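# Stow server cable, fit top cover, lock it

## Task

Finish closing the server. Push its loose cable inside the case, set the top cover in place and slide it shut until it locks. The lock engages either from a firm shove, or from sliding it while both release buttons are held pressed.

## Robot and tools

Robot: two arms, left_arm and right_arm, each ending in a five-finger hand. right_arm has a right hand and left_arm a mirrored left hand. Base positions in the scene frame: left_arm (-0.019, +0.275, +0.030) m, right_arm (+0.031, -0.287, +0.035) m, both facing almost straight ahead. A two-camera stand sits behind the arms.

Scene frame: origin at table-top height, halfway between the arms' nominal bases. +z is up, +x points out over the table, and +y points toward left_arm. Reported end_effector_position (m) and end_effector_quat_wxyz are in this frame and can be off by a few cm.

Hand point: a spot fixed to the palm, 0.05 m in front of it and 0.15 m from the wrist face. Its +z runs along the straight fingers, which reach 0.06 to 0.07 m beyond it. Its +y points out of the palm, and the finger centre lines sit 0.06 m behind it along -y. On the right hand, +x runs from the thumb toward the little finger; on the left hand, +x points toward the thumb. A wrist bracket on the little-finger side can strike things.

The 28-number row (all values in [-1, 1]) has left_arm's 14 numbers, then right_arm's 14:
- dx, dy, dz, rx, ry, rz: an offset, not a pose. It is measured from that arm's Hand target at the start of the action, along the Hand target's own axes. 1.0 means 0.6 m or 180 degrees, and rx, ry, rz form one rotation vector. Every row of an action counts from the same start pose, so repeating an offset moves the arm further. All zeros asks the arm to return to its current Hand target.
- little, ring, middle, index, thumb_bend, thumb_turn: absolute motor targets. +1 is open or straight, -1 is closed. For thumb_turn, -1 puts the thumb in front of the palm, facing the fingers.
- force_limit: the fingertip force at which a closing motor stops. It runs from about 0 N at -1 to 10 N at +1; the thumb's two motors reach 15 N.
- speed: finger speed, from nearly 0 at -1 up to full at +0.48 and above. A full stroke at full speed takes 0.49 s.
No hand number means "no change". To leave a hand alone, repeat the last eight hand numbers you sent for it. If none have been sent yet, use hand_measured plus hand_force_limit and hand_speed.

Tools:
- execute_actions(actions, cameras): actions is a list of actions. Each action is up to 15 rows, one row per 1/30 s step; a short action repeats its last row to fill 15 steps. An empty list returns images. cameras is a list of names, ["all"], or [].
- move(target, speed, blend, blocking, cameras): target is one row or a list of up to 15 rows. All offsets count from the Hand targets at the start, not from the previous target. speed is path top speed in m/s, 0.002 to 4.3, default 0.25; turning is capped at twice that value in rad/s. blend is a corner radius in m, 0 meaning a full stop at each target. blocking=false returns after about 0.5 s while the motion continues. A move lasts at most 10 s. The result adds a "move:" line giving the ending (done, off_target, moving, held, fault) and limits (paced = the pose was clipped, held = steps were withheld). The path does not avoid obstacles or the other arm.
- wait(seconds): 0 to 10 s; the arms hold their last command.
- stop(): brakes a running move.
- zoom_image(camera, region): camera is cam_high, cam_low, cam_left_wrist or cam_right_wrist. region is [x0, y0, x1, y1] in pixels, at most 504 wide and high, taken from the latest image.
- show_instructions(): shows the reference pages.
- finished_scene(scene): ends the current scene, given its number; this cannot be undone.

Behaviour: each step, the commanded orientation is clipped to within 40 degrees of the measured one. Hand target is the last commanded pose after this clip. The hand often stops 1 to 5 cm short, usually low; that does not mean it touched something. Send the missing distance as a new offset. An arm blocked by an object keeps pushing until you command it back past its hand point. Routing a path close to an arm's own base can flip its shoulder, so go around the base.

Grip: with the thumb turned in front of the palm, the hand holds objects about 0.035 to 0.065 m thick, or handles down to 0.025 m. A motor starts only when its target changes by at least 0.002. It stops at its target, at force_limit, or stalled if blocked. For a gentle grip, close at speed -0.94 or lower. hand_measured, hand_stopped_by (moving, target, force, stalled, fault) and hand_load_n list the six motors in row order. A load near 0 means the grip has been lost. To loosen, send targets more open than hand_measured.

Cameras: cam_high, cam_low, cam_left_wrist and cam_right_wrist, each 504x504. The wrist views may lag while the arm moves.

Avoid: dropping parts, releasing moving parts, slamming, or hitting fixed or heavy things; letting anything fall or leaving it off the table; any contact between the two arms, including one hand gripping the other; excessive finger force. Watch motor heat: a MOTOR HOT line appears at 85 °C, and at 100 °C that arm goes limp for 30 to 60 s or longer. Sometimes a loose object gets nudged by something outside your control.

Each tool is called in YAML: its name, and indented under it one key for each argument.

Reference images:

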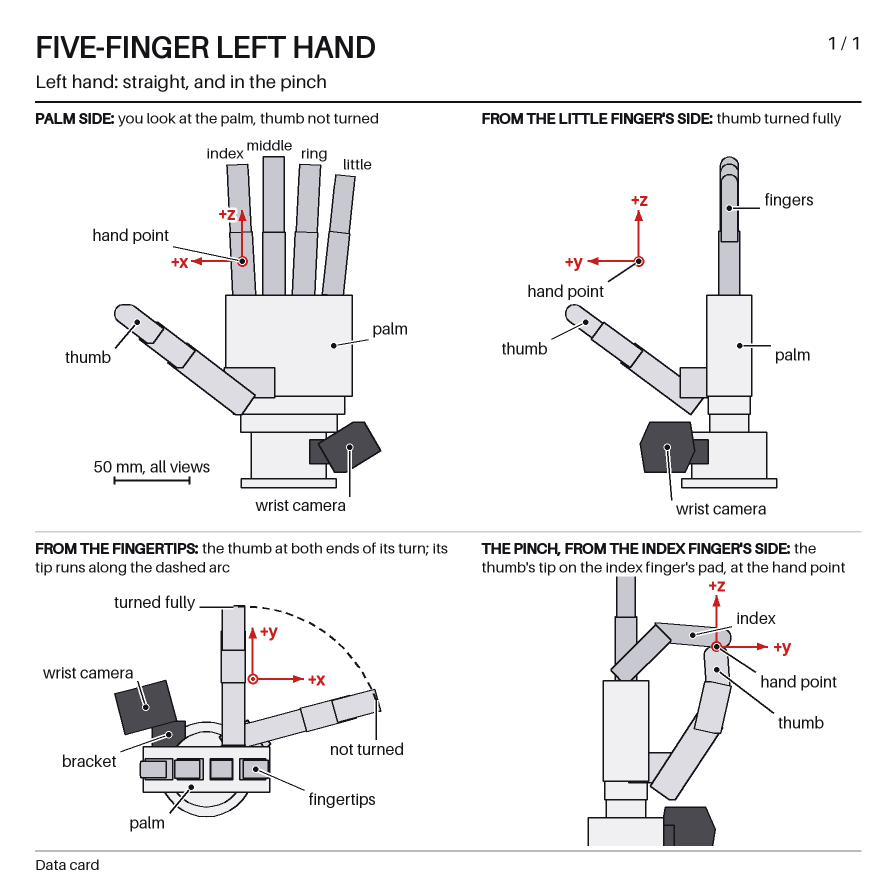

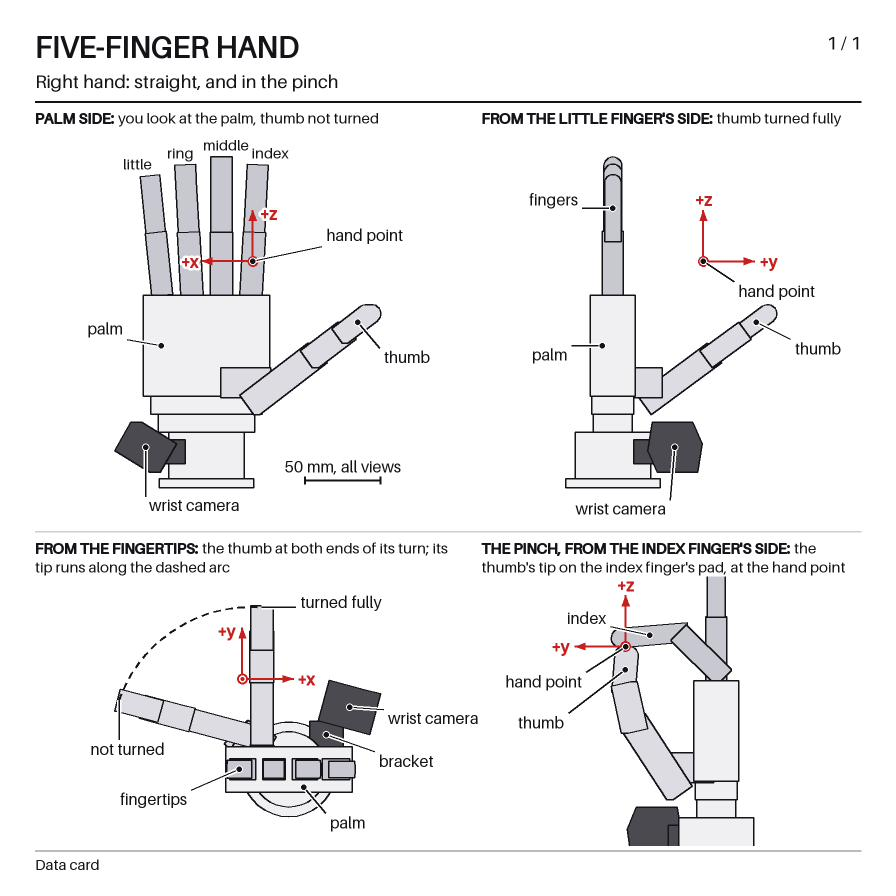

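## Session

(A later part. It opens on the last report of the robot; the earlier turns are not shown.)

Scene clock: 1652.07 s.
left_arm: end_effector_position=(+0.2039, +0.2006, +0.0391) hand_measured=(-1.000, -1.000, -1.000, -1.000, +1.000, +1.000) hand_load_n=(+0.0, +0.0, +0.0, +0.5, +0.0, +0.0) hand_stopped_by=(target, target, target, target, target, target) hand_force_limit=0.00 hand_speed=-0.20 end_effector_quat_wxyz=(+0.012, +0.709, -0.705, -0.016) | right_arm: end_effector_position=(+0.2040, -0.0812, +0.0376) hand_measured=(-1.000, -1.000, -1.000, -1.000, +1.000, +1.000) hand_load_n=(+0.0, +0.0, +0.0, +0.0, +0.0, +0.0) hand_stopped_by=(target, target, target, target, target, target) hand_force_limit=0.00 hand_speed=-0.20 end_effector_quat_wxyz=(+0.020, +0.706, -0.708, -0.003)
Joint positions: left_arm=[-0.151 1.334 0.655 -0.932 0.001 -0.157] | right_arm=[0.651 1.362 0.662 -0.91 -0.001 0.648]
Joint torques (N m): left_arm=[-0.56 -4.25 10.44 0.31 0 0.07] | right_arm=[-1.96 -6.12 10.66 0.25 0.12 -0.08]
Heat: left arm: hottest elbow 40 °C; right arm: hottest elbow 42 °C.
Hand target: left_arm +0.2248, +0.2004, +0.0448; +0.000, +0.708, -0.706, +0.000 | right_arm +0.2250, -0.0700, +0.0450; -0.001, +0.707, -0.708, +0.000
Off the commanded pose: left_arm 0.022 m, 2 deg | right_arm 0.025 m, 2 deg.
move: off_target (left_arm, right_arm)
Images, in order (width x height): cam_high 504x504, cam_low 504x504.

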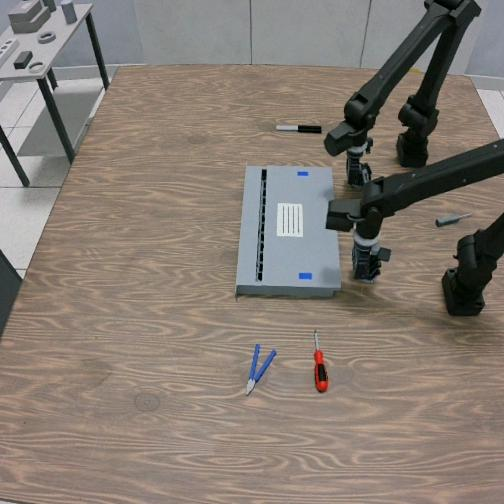

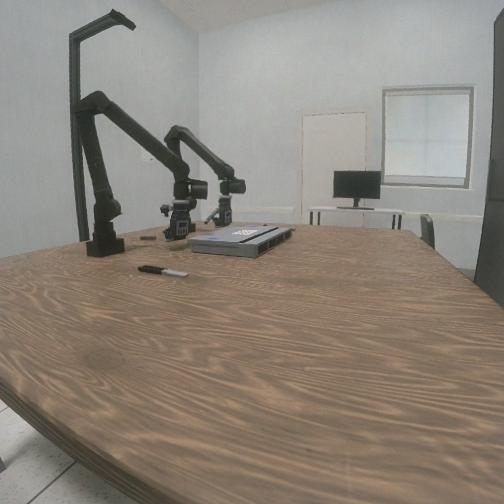

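move:
  target:
    - [0,-0.0667,-0.0083,0,0,0,-1,-1,-1,-1,1,1,0,-0.2,0,-0.0667,-0.0117,0,0,0,-1,-1,-1,-1,1,1,0,-0.2]
  speed: [0.05]
  cameras: ["cam_high","cam_low"]

zoom_image:
  camera: "cam_low"
  region: [120, 150, 320, 290]

zoom_image:
  camera: "cam_high"
  region: [230, 140, 420, 310]

Scene clock: 1656.57 s.
left_arm: end_effector_position=(+0.2472, +0.1994, +0.0429) hand_measured=(-1.000, -1.000, -1.000, -1.000, +1.000, +1.000) hand_load_n=(+0.0, +0.0, +0.0, +0.0, +0.0, +0.0) hand_stopped_by=(target, target, target, target, target, target) hand_force_limit=0.00 hand_speed=-0.20 end_effector_quat_wxyz=(+0.008, +0.709, -0.705, -0.010) | right_arm: end_effector_position=(+0.2471, -0.0769, +0.0435) hand_measured=(-1.000, -1.000, -1.000, -1.000, +1.000, +1.000) hand_load_n=(+0.0, +0.0, +0.0, +0.0, +0.0, +0.0) hand_stopped_by=(target, target, target, target, target, target) hand_force_limit=0.00 hand_speed=-0.20 end_effector_quat_wxyz=(+0.010, +0.706, -0.708, -0.003)
Joint positions: left_arm=[-0.135 1.428 0.763 -0.932 0.001 -0.14] | right_arm=[0.582 1.433 0.756 -0.915 -0.001 0.58]
Joint torques (N m): left_arm=[-0.5 -5.6 10.71 -0.28 0 0.07] | right_arm=[-1.9 -7.12 10.97 -0.5 0.12 -0.09]
Heat: left arm: hottest elbow 40 °C; right arm: hottest elbow 42 °C.
Hand target: left_arm +0.2648, +0.2004, +0.0498; +0.000, +0.708, -0.707, +0.000 | right_arm +0.2650, -0.0700, +0.0520; -0.001, +0.707, -0.708, +0.000
Off the commanded pose: left_arm 0.019 m, 1 deg | right_arm 0.021 m, 1 deg.
move: off_target (left_arm, right_arm)
Images, in order (width x height): cam_high 504x504, cam_low 504x504.

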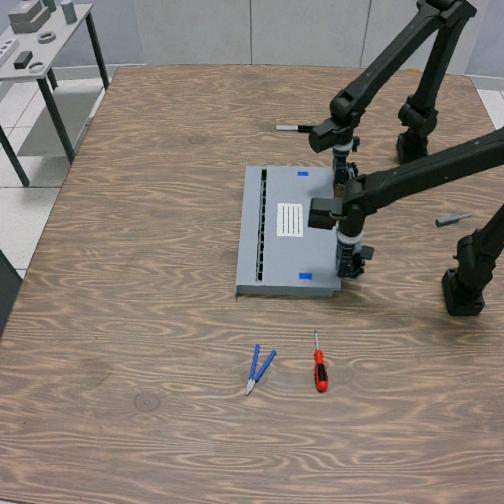

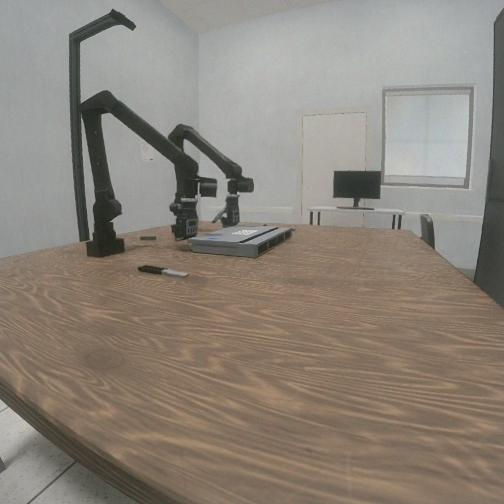

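Scaled by 2.520 from the camera's 504x504 image, which has a finer 720x720 frame.

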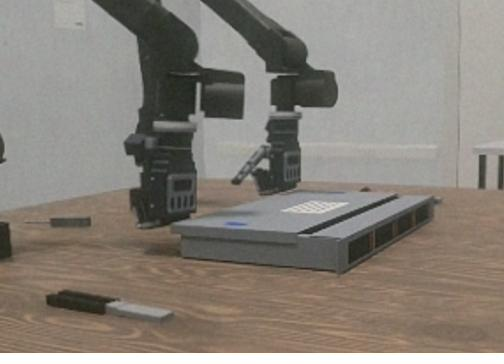

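Scaled by 2.653 from the camera's 504x504 image, which has a finer 720x720 frame.

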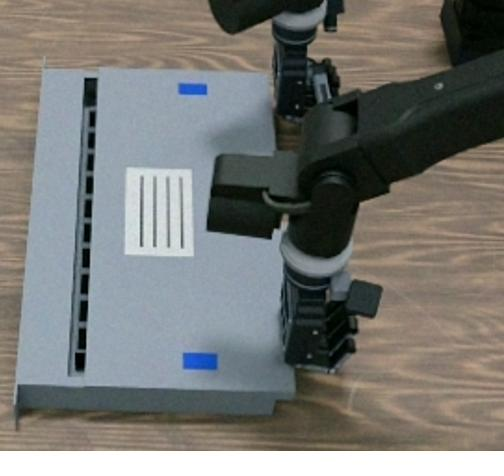

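move:
  target:
    - [0,-0.05,0,0,0,0,-1,-1,-1,-1,1,1,0,-0.2,0,-0.05,0,0,0,0,-1,-1,-1,-1,1,1,0,-0.2]
  speed: [0.04]
  cameras: ["cam_high","cam_low"]

zoom_image:
  camera: "cam_low"
  region: [120, 150, 320, 290]

zoom_image:
  camera: "cam_high"
  region: [230, 140, 420, 310]

Scene clock: 1662.73 s.
left_arm: end_effector_position=(+0.2783, +0.1986, +0.0471) hand_measured=(-1.000, -1.000, -1.000, -1.000, +1.000, +1.000) hand_load_n=(-1.0, +0.0, +0.0, +0.0, +0.0, +0.0) hand_stopped_by=(target, target, target, target, target, target) hand_force_limit=0.00 hand_speed=-0.20 end_effector_quat_wxyz=(+0.006, +0.710, -0.704, -0.007) | right_arm: end_effector_position=(+0.2603, -0.0799, +0.0417) hand_measured=(-1.000, -1.000, -1.000, -1.000, +1.000, +1.000) hand_load_n=(+0.0, +0.0, +0.0, +0.0, +0.0, +0.0) hand_stopped_by=(target, target, target, target, target, target) hand_force_limit=0.00 hand_speed=-0.20 end_effector_quat_wxyz=(+0.027, +0.706, -0.708, -0.012)
Joint positions: left_arm=[-0.125 1.49 0.845 -0.944 0.001 -0.134] | right_arm=[0.548 1.489 0.803 -0.943 -0.01 0.547]
Joint torques (N m): left_arm=[-0.44 -6.01 10.7 0.14 -0.02 0.12] | right_arm=[-2.9 -7.65 12.72 0.31 0.46 -0.17]
Heat: left arm: hottest elbow 40 °C; right arm: hottest elbow 42 °C.
Hand target: left_arm +0.2949, +0.2004, +0.0499; +0.000, +0.708, -0.707, +0.000 | right_arm +0.2951, -0.0701, +0.0521; -0.001, +0.707, -0.708, +0.000
Off the commanded pose: left_arm 0.017 m, 1 deg | right_arm 0.038 m, 3 deg.
move: off_target (left_arm, right_arm)
Images, in order (width x height): cam_high 504x504, cam_low 504x504.

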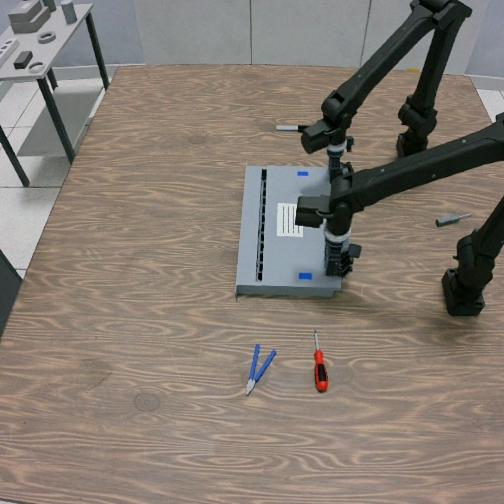

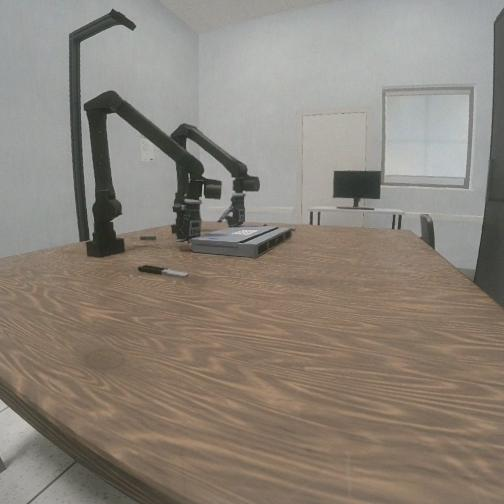

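Scaled by 2.520 from the camera's 504x504 image, which has a finer 720x720 frame.

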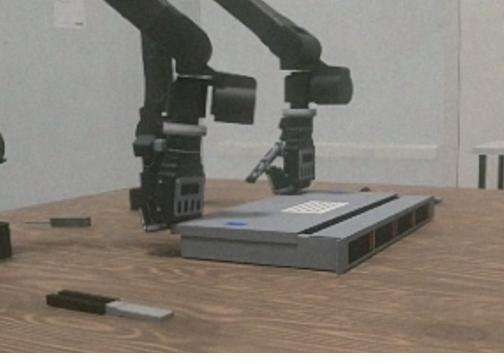

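Scaled by 2.653 from the camera's 504x504 image, which has a finer 720x720 frame.

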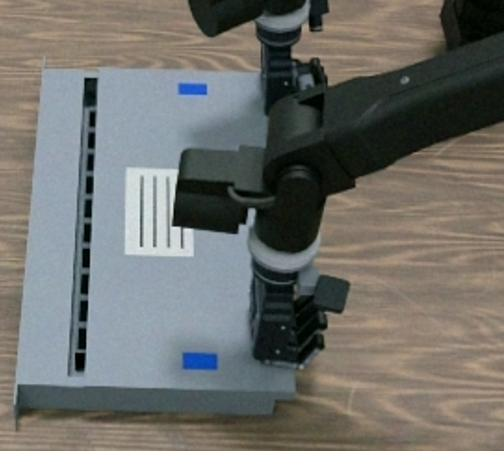

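move:
  target:
    - [0,0.1,0,0,0,0,-1,-1,-1,-1,1,1,0,-0.2,0,0.0833,0,0,0,0,-1,-1,-1,-1,1,1,0,-0.2]
    - [0,0.1,0.04,0,0,0,-1,-1,-1,-1,1,1,0,-0.2,0,0.0833,0.0367,0,0,0,-1,-1,-1,-1,1,1,0,-0.2]
  speed: [0.08,0.05]
  cameras: ["cam_high","cam_low"]

zoom_image:
  camera: "cam_low"
  region: [150, 180, 280, 270]

zoom_image:
  camera: "cam_high"
  region: [230, 140, 420, 310]

Scene clock: 1670.50 s.
left_arm: end_effector_position=(+0.2328, +0.2028, +0.0285) hand_measured=(-1.000, -1.000, -1.000, -1.000, +1.000, +1.000) hand_load_n=(+0.0, +0.0, +0.0, +0.5, -0.5, +0.0) hand_stopped_by=(target, target, target, target, target, target) hand_force_limit=0.00 hand_speed=-0.20 end_effector_quat_wxyz=(+0.002, +0.708, -0.706, -0.002) | right_arm: end_effector_position=(+0.2497, -0.0707, +0.0361) hand_measured=(-1.000, -1.000, -1.000, -1.000, +1.000, +1.000) hand_load_n=(+0.0, +0.0, +0.0, +0.0, +0.0, +0.0) hand_stopped_by=(target, target, target, target, target, target) hand_force_limit=0.00 hand_speed=-0.20 end_effector_quat_wxyz=(-0.006, +0.707, -0.707, +0.000)
Joint positions: left_arm=[-0.131 1.404 0.694 -0.866 0.001 -0.134] | right_arm=[0.592 1.439 0.74 -0.86 -0.003 0.589]
Joint torques (N m): left_arm=[-1.49 -5.48 7.08 0.32 0.01 -0.12] | right_arm=[-0.09 -7.24 6.34 0.34 0.18 0.11]
Heat: left arm: hottest elbow 39 °C; right arm: hottest elbow 43 °C.
Hand target: left_arm +0.2349, +0.2003, +0.0259; +0.000, +0.708, -0.707, +0.000 | right_arm +0.2453, -0.0699, +0.0301; -0.001, +0.707, -0.708, +0.000
Off the commanded pose: left_arm 0.004 m, 0 deg | right_arm 0.008 m, 1 deg.
move: done
Images, in order (width x height): cam_high 504x504, cam_low 504x504.

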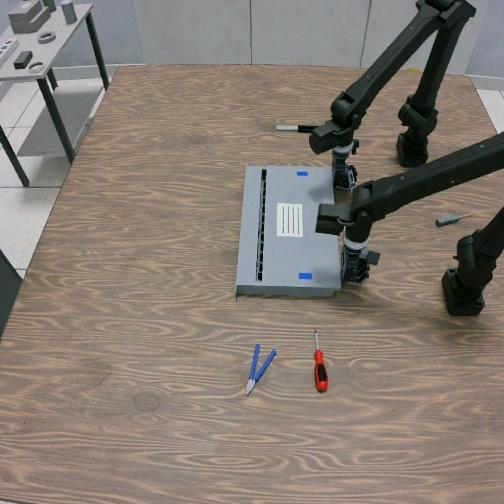

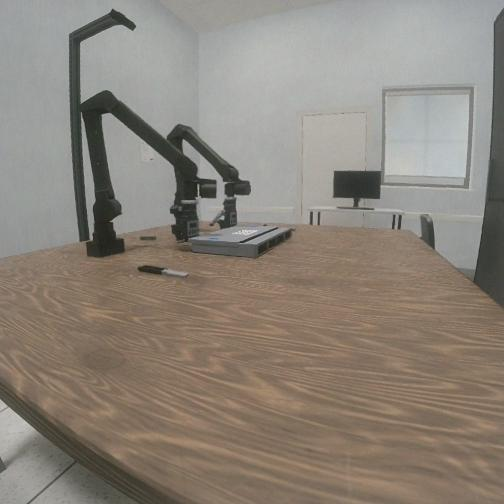

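Scaled by 3.877 from the camera's 504x504 image, which has a finer 720x720 frame.

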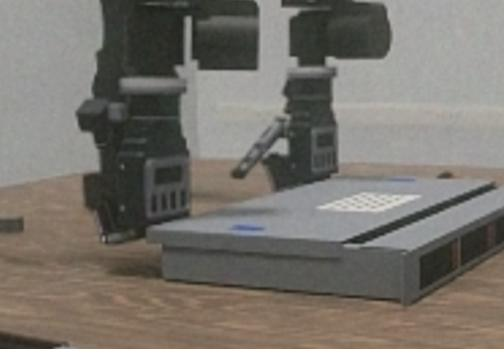

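Scaled by 2.653 from the camera's 504x504 image, which has a finer 720x720 frame.

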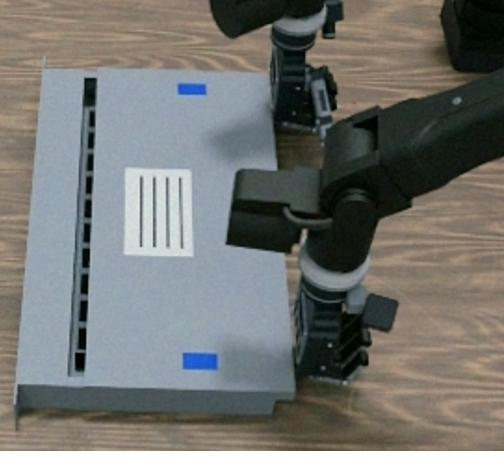

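move:
  target:
    - [0,-0.0667,-0.0083,0,0,0,-1,-1,-1,-1,1,1,0,-0.2,0,-0.05,-0.0033,0,0,0,-1,-1,-1,-1,1,1,0,-0.2]
  speed: [0.05]
  cameras: ["cam_high","cam_low"]

zoom_image:
  camera: "cam_low"
  region: [150, 180, 280, 270]

zoom_image:
  camera: "cam_high"
  region: [230, 140, 420, 310]

Scene clock: 1675.20 s.
left_arm: end_effector_position=(+0.2372, +0.2022, +0.0197) hand_measured=(-1.000, -1.000, -1.000, -1.000, +1.000, +1.000) hand_load_n=(+0.0, +0.0, +0.0, +0.0, +0.0, +0.5) hand_stopped_by=(target, target, target, target, target, target) hand_force_limit=0.00 hand_speed=-0.20 end_effector_quat_wxyz=(+0.022, +0.708, -0.705, -0.028) | right_arm: end_effector_position=(+0.2524, -0.0786, +0.0238) hand_measured=(-1.000, -1.000, -1.000, -1.000, +1.000, +1.000) hand_load_n=(+0.0, +0.0, +0.0, +0.0, +0.0, +0.0) hand_stopped_by=(target, target, target, target, target, target) hand_force_limit=0.00 hand_speed=-0.20 end_effector_quat_wxyz=(+0.015, +0.707, -0.707, -0.005)
Joint positions: left_arm=[-0.131 1.489 0.738 -0.892 0.001 -0.134] | right_arm=[0.569 1.492 0.75 -0.861 -0.002 0.564]
Joint torques (N m): left_arm=[-0.5 -6.65 12.51 0.18 -0.02 0.05] | right_arm=[-2.14 -7.53 10.95 -0.25 0.16 -0.07]
Heat: left arm: hottest elbow 39 °C; right arm: hottest elbow 42 °C.
Hand target: left_arm +0.2749, +0.2003, +0.0308; +0.000, +0.708, -0.707, +0.000 | right_arm +0.2750, -0.0700, +0.0320; -0.001, +0.707, -0.707, +0.000
Off the commanded pose: left_arm 0.039 m, 4 deg | right_arm 0.026 m, 2 deg.
move: off_target (left_arm, right_arm)
Images, in order (width x height): cam_high 504x504, cam_low 504x504.

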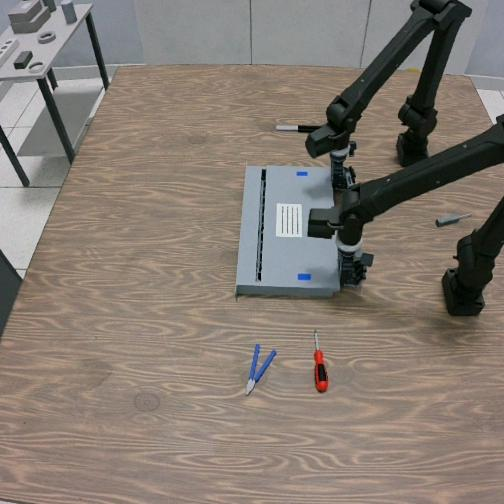

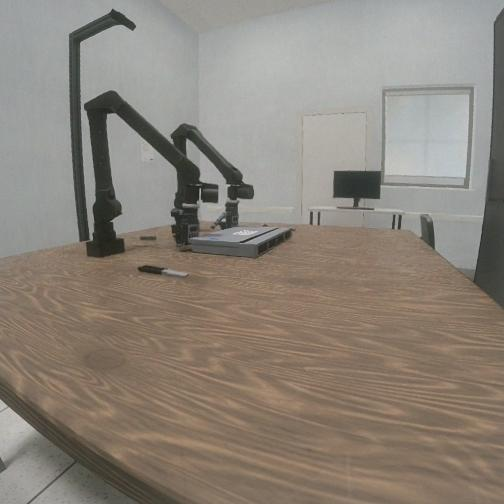

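Scaled by 3.877 from the camera's 504x504 image, which has a finer 720x720 frame.

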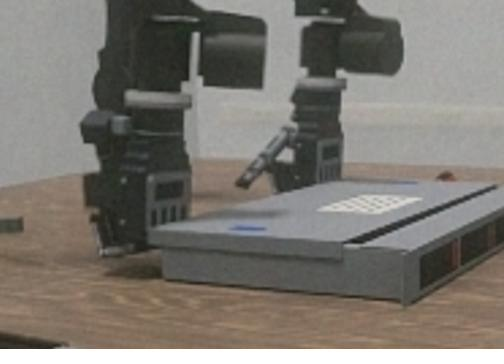

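Scaled by 2.653 from the camera's 504x504 image, which has a finer 720x720 frame.

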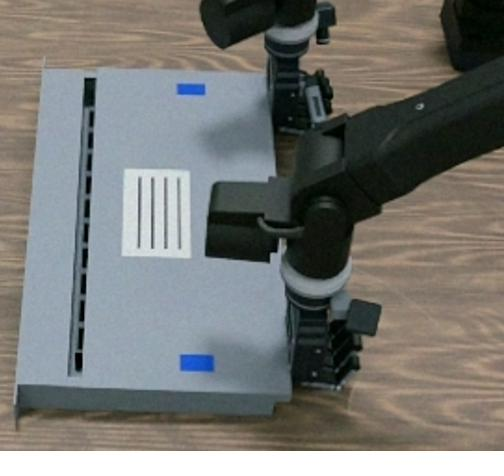

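move:
  target:
    - [0,-0.0333,-0.015,0,0,0,-1,-1,-1,-1,1,1,0,-0.2,0,-0.0333,-0.015,0,0,0,-1,-1,-1,-1,1,1,0,-0.2]
  speed: [0.05]
  cameras: ["cam_high","cam_low"]

zoom_image:
  camera: "cam_low"
  region: [150, 180, 280, 270]

zoom_image:
  camera: "cam_high"
  region: [230, 140, 420, 310]

Scene clock: 1679.90 s.
left_arm: end_effector_position=(+0.2425, +0.2021, +0.0255) hand_measured=(-1.000, -1.000, -1.000, -1.000, +1.000, +1.000) hand_load_n=(+0.0, +0.0, +0.0, +0.0, +0.0, +0.0) hand_stopped_by=(target, target, target, target, target, target) hand_force_limit=0.00 hand_speed=-0.20 end_effector_quat_wxyz=(+0.034, +0.708, -0.704, -0.043) | right_arm: end_effector_position=(+0.2583, -0.0818, +0.0285) hand_measured=(-1.000, -1.000, -1.000, -1.000, +1.000, +1.000) hand_load_n=(+0.0, +0.0, +0.0, +0.0, +0.0, +0.0) hand_stopped_by=(target, target, target, target, target, target) hand_force_limit=0.00 hand_speed=-0.20 end_effector_quat_wxyz=(+0.030, +0.709, -0.705, -0.011)
Joint positions: left_arm=[-0.129 1.518 0.782 -0.944 0.001 -0.134] | right_arm=[0.55 1.515 0.787 -0.907 -0.006 0.539]
Joint torques (N m): left_arm=[-0.26 -7.3 14.2 0.68 -0.08 0.13] | right_arm=[-2.78 -8.12 12.56 0.16 0.33 -0.11]
Heat: left arm: hottest elbow 39 °C; right arm: hottest elbow 42 °C.
Hand target: left_arm +0.2949, +0.2005, +0.0399; +0.000, +0.708, -0.707, +0.000 | right_arm +0.2950, -0.0700, +0.0410; -0.001, +0.707, -0.707, +0.000
Off the commanded pose: left_arm 0.054 m, 6 deg | right_arm 0.041 m, 4 deg.
move: off_target (left_arm, right_arm)
Images, in order (width x height): cam_high 504x504, cam_low 504x504.

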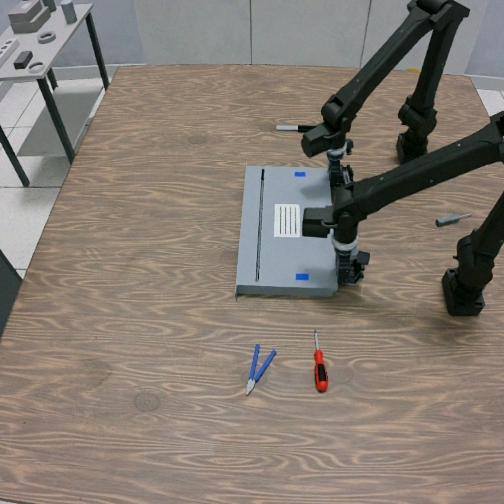

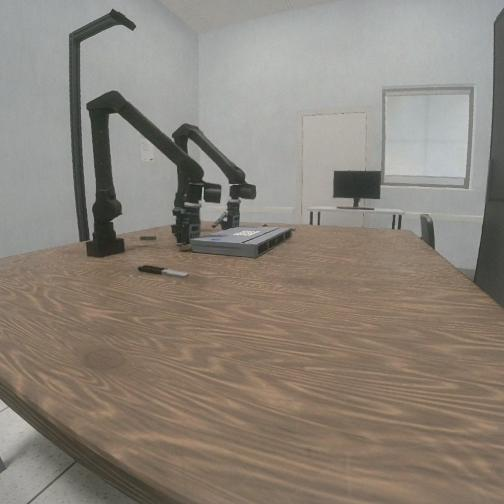

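Scaled by 3.877 from the camera's 504x504 image, which has a finer 720x720 frame.

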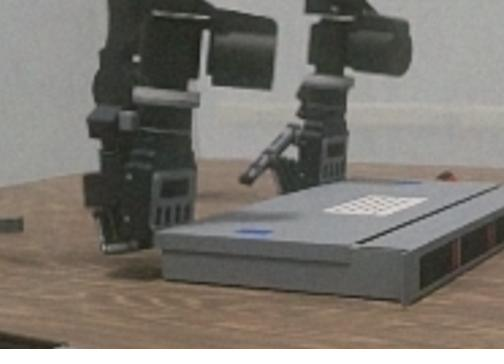

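Scaled by 2.653 from the camera's 504x504 image, which has a finer 720x720 frame.

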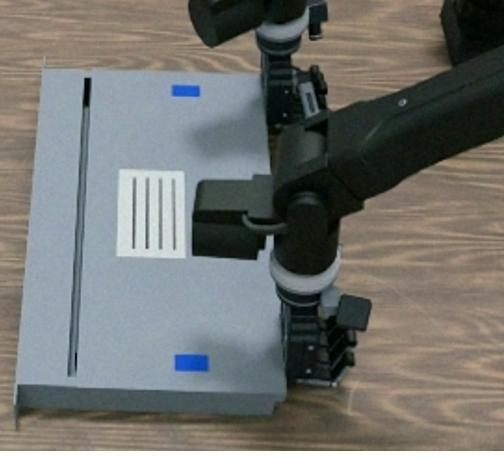

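move:
  target:
    - [0,-0.0333,-0.0083,0,0,0,-1,-1,-1,-1,1,1,0,-0.2,0,-0.0333,-0.0083,0,0,0,-1,-1,-1,-1,1,1,0,-0.2]
  speed: [0.05]
  cameras: ["cam_high","cam_low"]

zoom_image:
  camera: "cam_low"
  region: [150, 180, 280, 270]

zoom_image:
  camera: "cam_high"
  region: [230, 140, 420, 310]

Scene clock: 1684.97 s.
left_arm: end_effector_position=(+0.2426, +0.2023, +0.0308) hand_measured=(-1.000, -1.000, -1.000, -1.000, +1.000, +1.000) hand_load_n=(+0.0, +0.0, +0.0, +0.0, +0.0, +0.0) hand_stopped_by=(target, target, target, target, target, target) hand_force_limit=0.00 hand_speed=-0.20 end_effector_quat_wxyz=(+0.049, +0.707, -0.702, -0.061) | right_arm: end_effector_position=(+0.2580, -0.0850, +0.0315) hand_measured=(-1.000, -1.000, -1.000, -1.000, +1.000, +1.000) hand_load_n=(+0.0, +0.0, +0.0, +0.0, +0.0, +0.0) hand_stopped_by=(target, target, target, target, target, target) hand_force_limit=0.00 hand_speed=-0.20 end_effector_quat_wxyz=(+0.050, +0.710, -0.703, -0.022)
Joint positions: left_arm=[-0.127 1.545 0.817 -1 0.003 -0.133] | right_arm=[0.536 1.539 0.814 -0.954 -0.017 0.521]
Joint torques (N m): left_arm=[0.03 -7.06 16.17 1.63 -0.17 0.17] | right_arm=[-3.96 -8.29 14.56 0.85 0.79 -0.16]
Heat: left arm: hottest elbow 40 °C; right arm: hottest elbow 42 °C.
Hand target: left_arm +0.3148, +0.2004, +0.0447; +0.000, +0.708, -0.707, +0.000 | right_arm +0.3150, -0.0700, +0.0461; -0.001, +0.707, -0.708, +0.000
Off the commanded pose: left_arm 0.074 m, 9 deg | right_arm 0.061 m, 6 deg.
move: off_target (left_arm, right_arm)
Images, in order (width x height): cam_high 504x504, cam_low 504x504.

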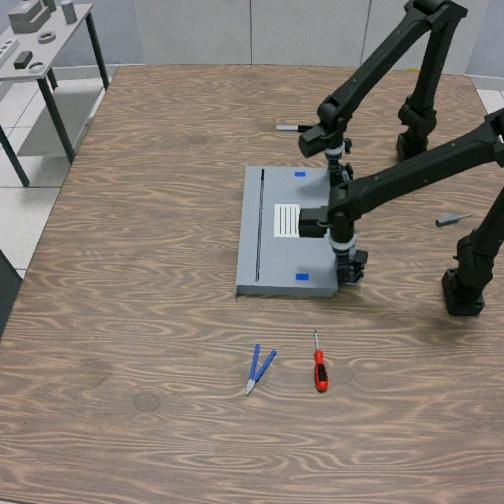

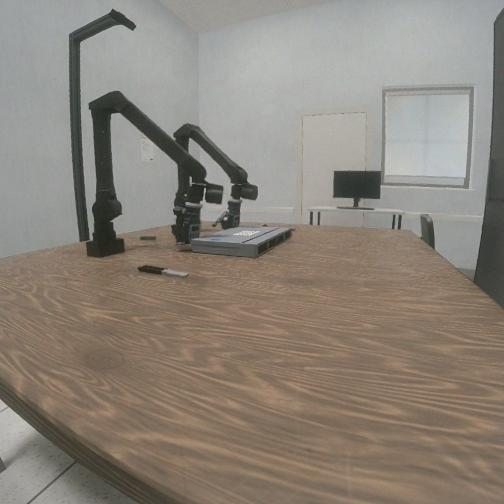

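Scaled by 3.877 from the camera's 504x504 image, which has a finer 720x720 frame.

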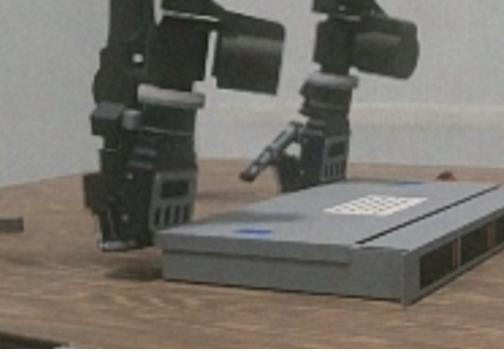

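Scaled by 2.653 from the camera's 504x504 image, which has a finer 720x720 frame.

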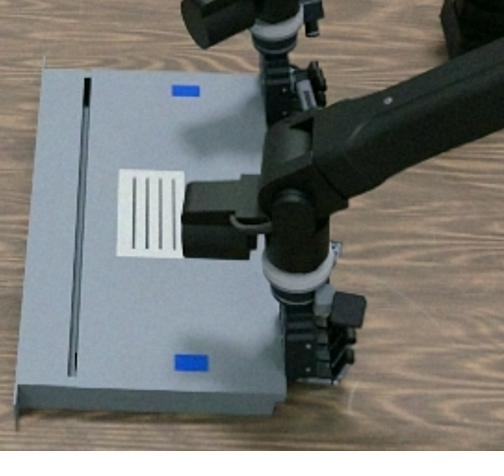

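move:
  target:
    - [0,-0.0333,-0.0083,0,0,0,-1,-1,-1,-1,1,1,0,-0.2,0,-0.0333,-0.0083,0,0,0,-1,-1,-1,-1,1,1,0,-0.2]
  speed: [0.05]
  cameras: ["cam_high","cam_low"]

zoom_image:
  camera: "cam_high"
  region: [230, 140, 420, 310]

Scene clock: 1690.00 s.
left_arm: end_effector_position=(+0.2438, +0.2026, +0.0361) hand_measured=(-1.000, -1.000, -1.000, -1.000, +1.000, +1.000) hand_load_n=(+0.0, +0.0, +0.5, +0.0, -0.5, +0.0) hand_stopped_by=(target, target, target, target, target, target) hand_force_limit=0.00 hand_speed=-0.20 end_effector_quat_wxyz=(+0.064, +0.706, -0.701, -0.079) | right_arm: end_effector_position=(+0.2591, -0.0885, +0.0352) hand_measured=(-1.000, -1.000, -1.000, -1.000, +1.000, +1.000) hand_load_n=(+0.0, +0.0, +0.0, +0.0, +0.0, +0.0) hand_stopped_by=(target, target, target, target, target, target) hand_force_limit=0.00 hand_speed=-0.20 end_effector_quat_wxyz=(+0.069, +0.710, -0.700, -0.032)
Joint positions: left_arm=[-0.124 1.574 0.854 -1.054 0.006 -0.13] | right_arm=[0.522 1.563 0.843 -1.002 -0.024 0.501]
Joint torques (N m): left_arm=[0.09 -7.94 18.3 2.37 -0.32 0.18] | right_arm=[-4.72 -8.76 16.47 1.4 1.13 -0.18]
Heat: left arm: hottest elbow 40 °C; right arm: hottest elbow 43 °C.
Hand target: left_arm +0.3347, +0.2004, +0.0498; +0.000, +0.708, -0.707, +0.000 | right_arm +0.3351, -0.0701, +0.0510; -0.001, +0.707, -0.707, +0.000
Off the commanded pose: left_arm 0.092 m, 12 deg | right_arm 0.080 m, 9 deg.
move: off_target (left_arm, right_arm)
Images, in order (width x height): cam_high 504x504, cam_low 504x504.

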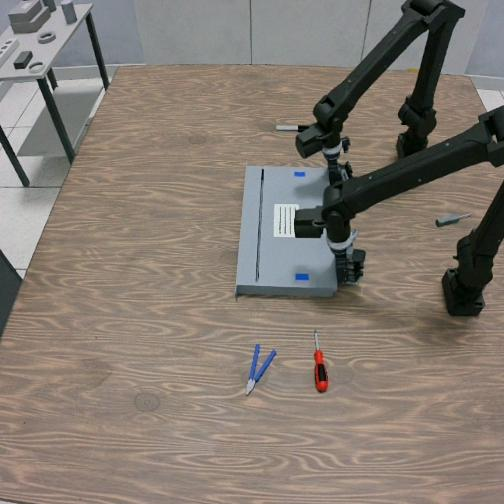

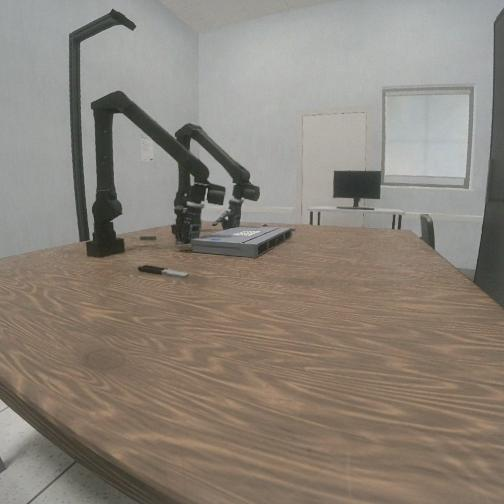

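Scaled by 2.653 from the camera's 504x504 image, which has a finer 720x720 frame.

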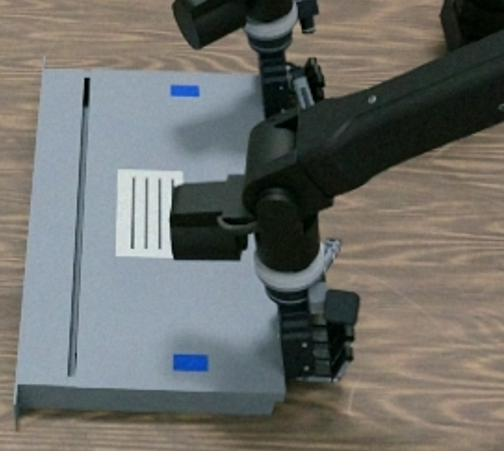

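move:
  target:
    - [0,-0.0417,0.0133,0,0,0,-1,-1,-1,-1,1,1,0,-0.2,0,-0.0417,0.0133,0,0,0,-1,-1,-1,-1,1,1,0,-0.2]
  speed: [0.05]
  cameras: ["cam_high","cam_low"]

zoom_image:
  camera: "cam_high"
  region: [230, 140, 420, 310]

zoom_image:
  camera: "cam_low"
  region: [150, 180, 280, 270]

Scene clock: 1696.87 s.
left_arm: end_effector_position=(+0.2571, +0.2034, +0.0395) hand_measured=(-1.000, -1.000, -1.000, -1.000, +1.000, +1.000) hand_load_n=(+0.0, +0.0, +0.0, +0.0, +0.0, +0.0) hand_stopped_by=(target, target, target, target, target, target) hand_force_limit=0.00 hand_speed=-0.20 end_effector_quat_wxyz=(+0.074, +0.705, -0.700, -0.085) | right_arm: end_effector_position=(+0.2602, -0.0949, +0.0334) hand_measured=(-1.000, -1.000, -1.000, -1.000, +1.000, +1.000) hand_load_n=(+0.0, +0.0, +0.0, +0.0, +0.0, +0.0) hand_stopped_by=(target, target, target, target, target, target) hand_force_limit=0.00 hand_speed=-0.20 end_effector_quat_wxyz=(+0.092, +0.710, -0.697, -0.042)
Joint positions: left_arm=[-0.113 1.614 0.907 -1.089 0.011 -0.119] | right_arm=[0.503 1.601 0.867 -1.039 -0.027 0.476]
Joint torques (N m): left_arm=[-0.15 -6.95 19.22 3.55 -0.54 0.13] | right_arm=[-5.42 -8.29 18.51 2.7 1.34 -0.17]
Heat: left arm: hottest elbow 43 °C; right arm: hottest elbow 44 °C.
Hand target: left_arm +0.3598, +0.2004, +0.0418; +0.000, +0.708, -0.707, +0.000 | right_arm +0.3602, -0.0700, +0.0432; -0.001, +0.707, -0.708, +0.000
Off the commanded pose: left_arm 0.103 m, 13 deg | right_arm 0.103 m, 12 deg.
move: off_target (left_arm, right_arm)
Images, in order (width x height): cam_high 504x504, cam_low 504x504.

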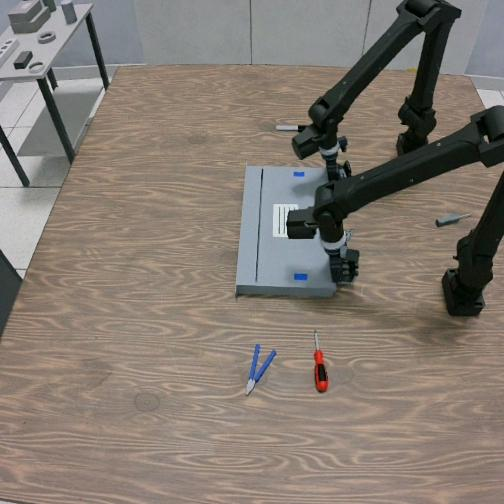

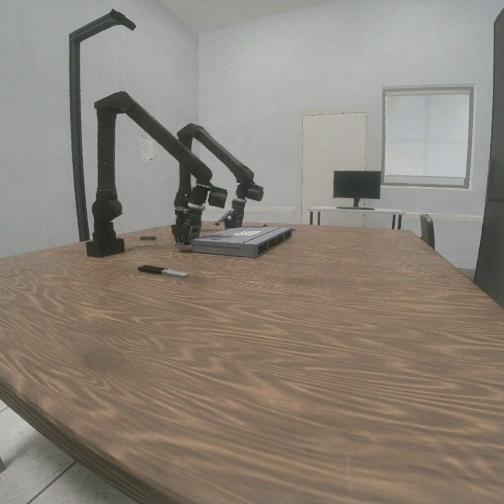

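Scaled by 2.653 from the camera's 504x504 image, which has a finer 720x720 frame.

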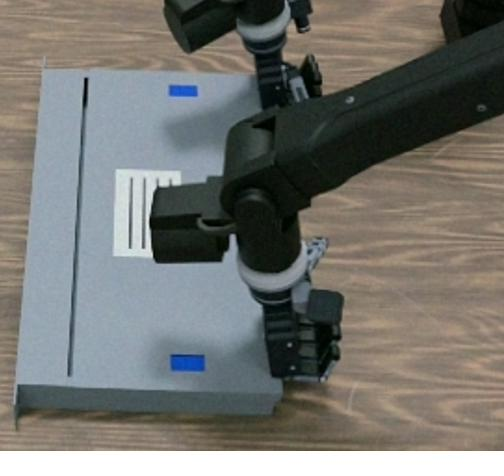

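Scaled by 3.877 from the camera's 504x504 image, which has a finer 720x720 frame.

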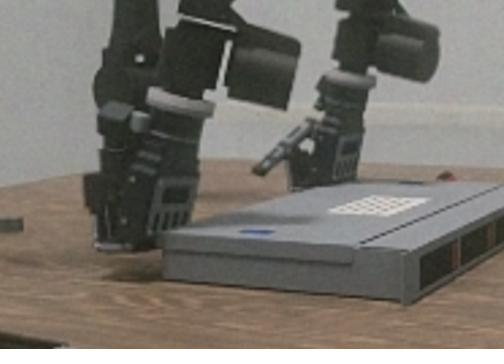

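zoom_image:
  camera: "cam_high"
  region: [240, 150, 300, 210]

zoom_image:
  camera: "cam_high"
  region: [230, 240, 350, 310]

Scaled by 8.400 from the camera's 504x504 image, which has a finer 720x720 frame.

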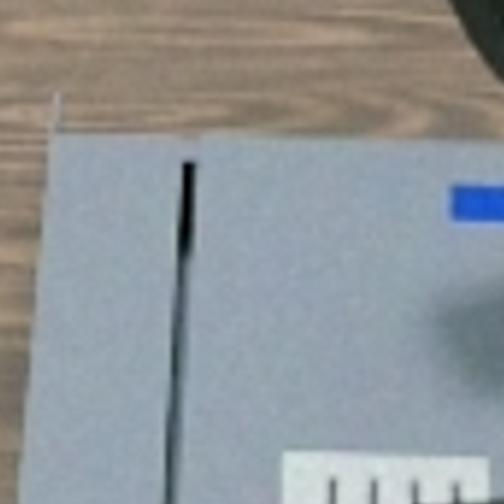

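Scaled by 4.200 from the camera's 504x504 image, which has a finer 720x720 frame.

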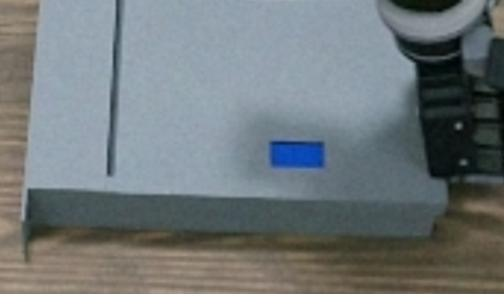

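move:
  target:
    - [0,-0.025,0.005,0,0,0,-1,-1,-1,-1,1,1,0,-0.2,0,-0.025,0.0,0,0,0,-1,-1,-1,-1,1,1,0,-0.2]
  speed: [0.05]
  cameras: ["cam_high"]

zoom_image:
  camera: "cam_high"
  region: [240, 150, 300, 210]

zoom_image:
  camera: "cam_high"
  region: [230, 240, 350, 310]

Scene clock: 1706.83 s.
left_arm: end_effector_position=(+0.2624, +0.2031, +0.0413) hand_measured=(-1.000, -1.000, -1.000, -1.000, +1.000, +1.000) hand_load_n=(+0.0, +0.0, +0.0, +0.0, +0.0, +0.0) hand_stopped_by=(target, target, target, target, target, target) hand_force_limit=0.00 hand_speed=-0.20 end_effector_quat_wxyz=(+0.081, +0.705, -0.699, -0.093) | right_arm: end_effector_position=(+0.2667, -0.0962, +0.0352) hand_measured=(-1.000, -1.000, -1.000, -1.000, +1.000, +1.000) hand_load_n=(+0.0, +0.0, +0.0, +0.0, +0.0, +0.0) hand_stopped_by=(target, target, target, target, target, target) hand_force_limit=0.00 hand_speed=-0.20 end_effector_quat_wxyz=(+0.100, +0.711, -0.695, -0.047)
Joint positions: left_arm=[-0.112 1.639 0.937 -1.116 0.012 -0.118] | right_arm=[0.49 1.622 0.895 -1.063 -0.028 0.46]
Joint torques (N m): left_arm=[0.09 -6.71 20.1 4.31 -0.6 0.15] | right_arm=[-5.6 -8.41 19.4 3.06 1.41 -0.18]
Heat: left arm: hottest elbow 43 °C; right arm: hottest elbow 44 °C.
Hand target: left_arm +0.3748, +0.2005, +0.0388; +0.000, +0.708, -0.707, +0.000 | right_arm +0.3751, -0.0701, +0.0431; -0.001, +0.707, -0.708, +0.000
Off the commanded pose: left_arm 0.112 m, 14 deg | right_arm 0.112 m, 13 deg.
move: off_target (left_arm, right_arm)
Images, in order (width x height): cam_high 504x504.

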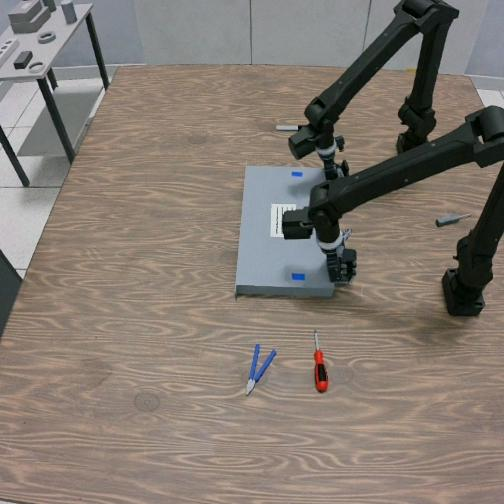

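Scaled by 8.400 from the camera's 504x504 image, which has a finer 720x720 frame.

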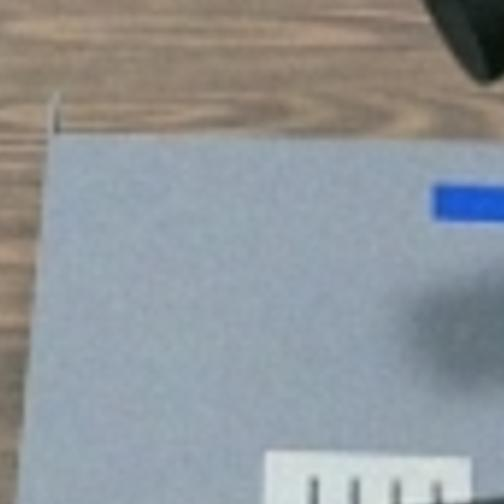

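Scaled by 4.200 from the camera's 504x504 image, which has a finer 720x720 frame.

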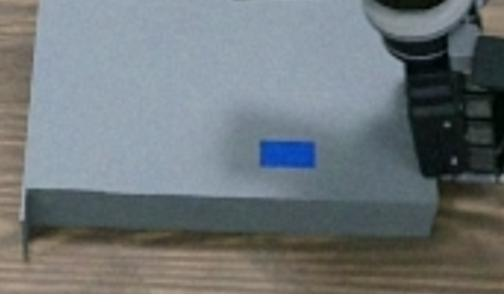

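move:
  target:
    - [0,0.25,-0.01,0,0,0,-1,-1,-1,-1,1,1,0,-0.2,0,0.25,0,0,0,0,-1,-1,-1,-1,1,1,0,-0.2]
    - [0,0.25,-0.23,0,0,0,-1,-1,-1,-1,1,1,0,-0.2,0,0.25,-0.23,0,0,0,-1,-1,-1,-1,1,1,0,-0.2]
  speed: [0.12,0.15]
  cameras: ["cam_high","cam_low"]

zoom_image:
  camera: "cam_high"
  region: [230, 150, 350, 310]

zoom_image:
  camera: "cam_low"
  region: [150, 180, 310, 290]

Scene clock: 1713.50 s.
left_arm: end_effector_position=(+0.2115, +0.2049, +0.1613) hand_measured=(-1.000, -1.000, -1.000, -1.000, +1.000, +1.000) hand_load_n=(+0.0, +0.5, +0.0, +0.0, +0.0, +0.0) hand_stopped_by=(target, target, target, target, target, target) hand_force_limit=0.00 hand_speed=-0.20 end_effector_quat_wxyz=(+0.011, +0.706, -0.708, -0.015) | right_arm: end_effector_position=(+0.2123, -0.0826, +0.1627) hand_measured=(-1.000, -1.000, -1.000, -1.000, +1.000, +1.000) hand_load_n=(+0.0, +0.0, +0.0, +0.0, +0.0, +0.0) hand_stopped_by=(target, target, target, target, target, target) hand_force_limit=0.00 hand_speed=-0.20 end_effector_quat_wxyz=(+0.021, +0.706, -0.707, -0.005)
Joint positions: left_arm=[-0.136 1.17 0.882 -1.32 -0.001 -0.132] | right_arm=[0.629 1.19 0.888 -1.313 -0.003 0.626]
Joint torques (N m): left_arm=[-1.55 -4.48 12.68 -0.61 0.08 -0.18] | right_arm=[-0.03 -6.48 13.27 -0.51 0.13 0.11]
Motor temperatures (°C): left_arm=[27 28 45 26 37 22] | right_arm=[26 27 44 25 37 26]
Heat: left arm: hottest elbow 45 °C; right arm: hottest elbow 44 °C.
Hand target: left_arm +0.2249, +0.2003, +0.1768; +0.000, +0.708, -0.707, +0.000 | right_arm +0.2249, -0.0700, +0.1809; -0.001, +0.707, -0.708, +0.000
Off the commanded pose: left_arm 0.021 m, 2 deg | right_arm 0.026 m, 3 deg.
move: off_target (left_arm, right_arm)
Images, in order (width x height): cam_high 504x504, cam_low 504x504.

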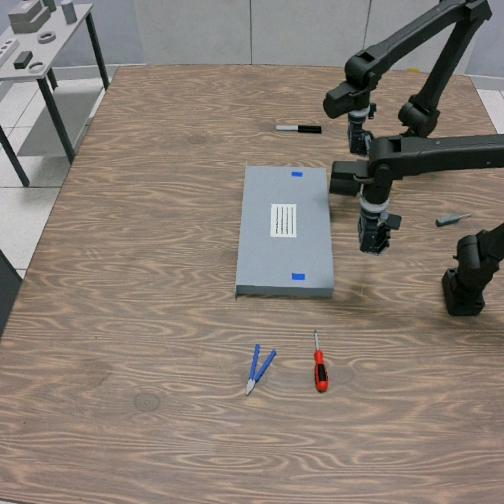

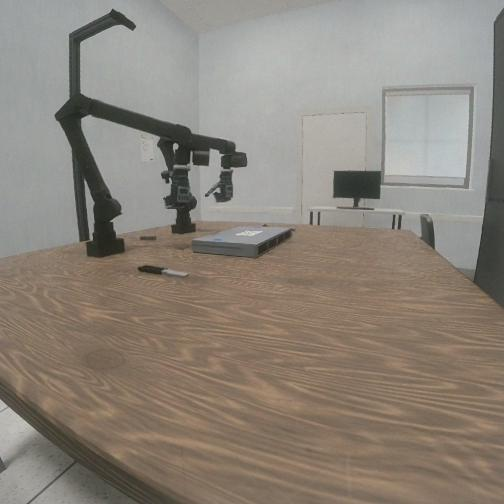

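Scaled by 3.150 from the camera's 504x504 image, which has a finer 720x720 frame.

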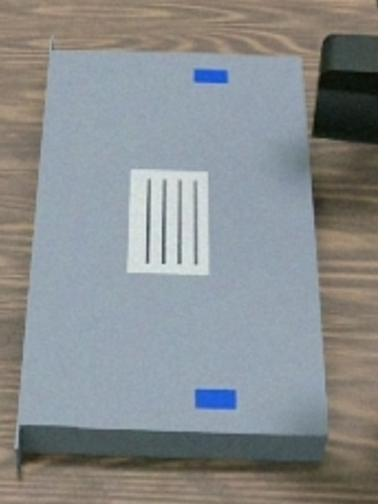

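Scaled by 3.150 from the camera's 504x504 image, which has a finer 720x720 frame.

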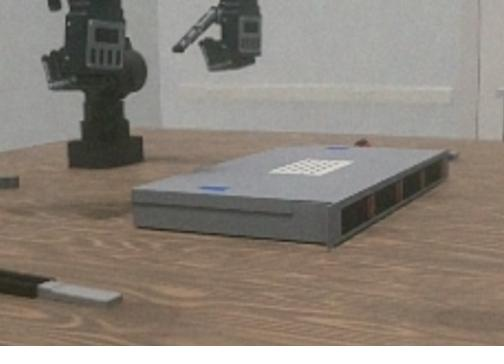

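finished_scene:
  scene: 1

The scene is finished: the task was done.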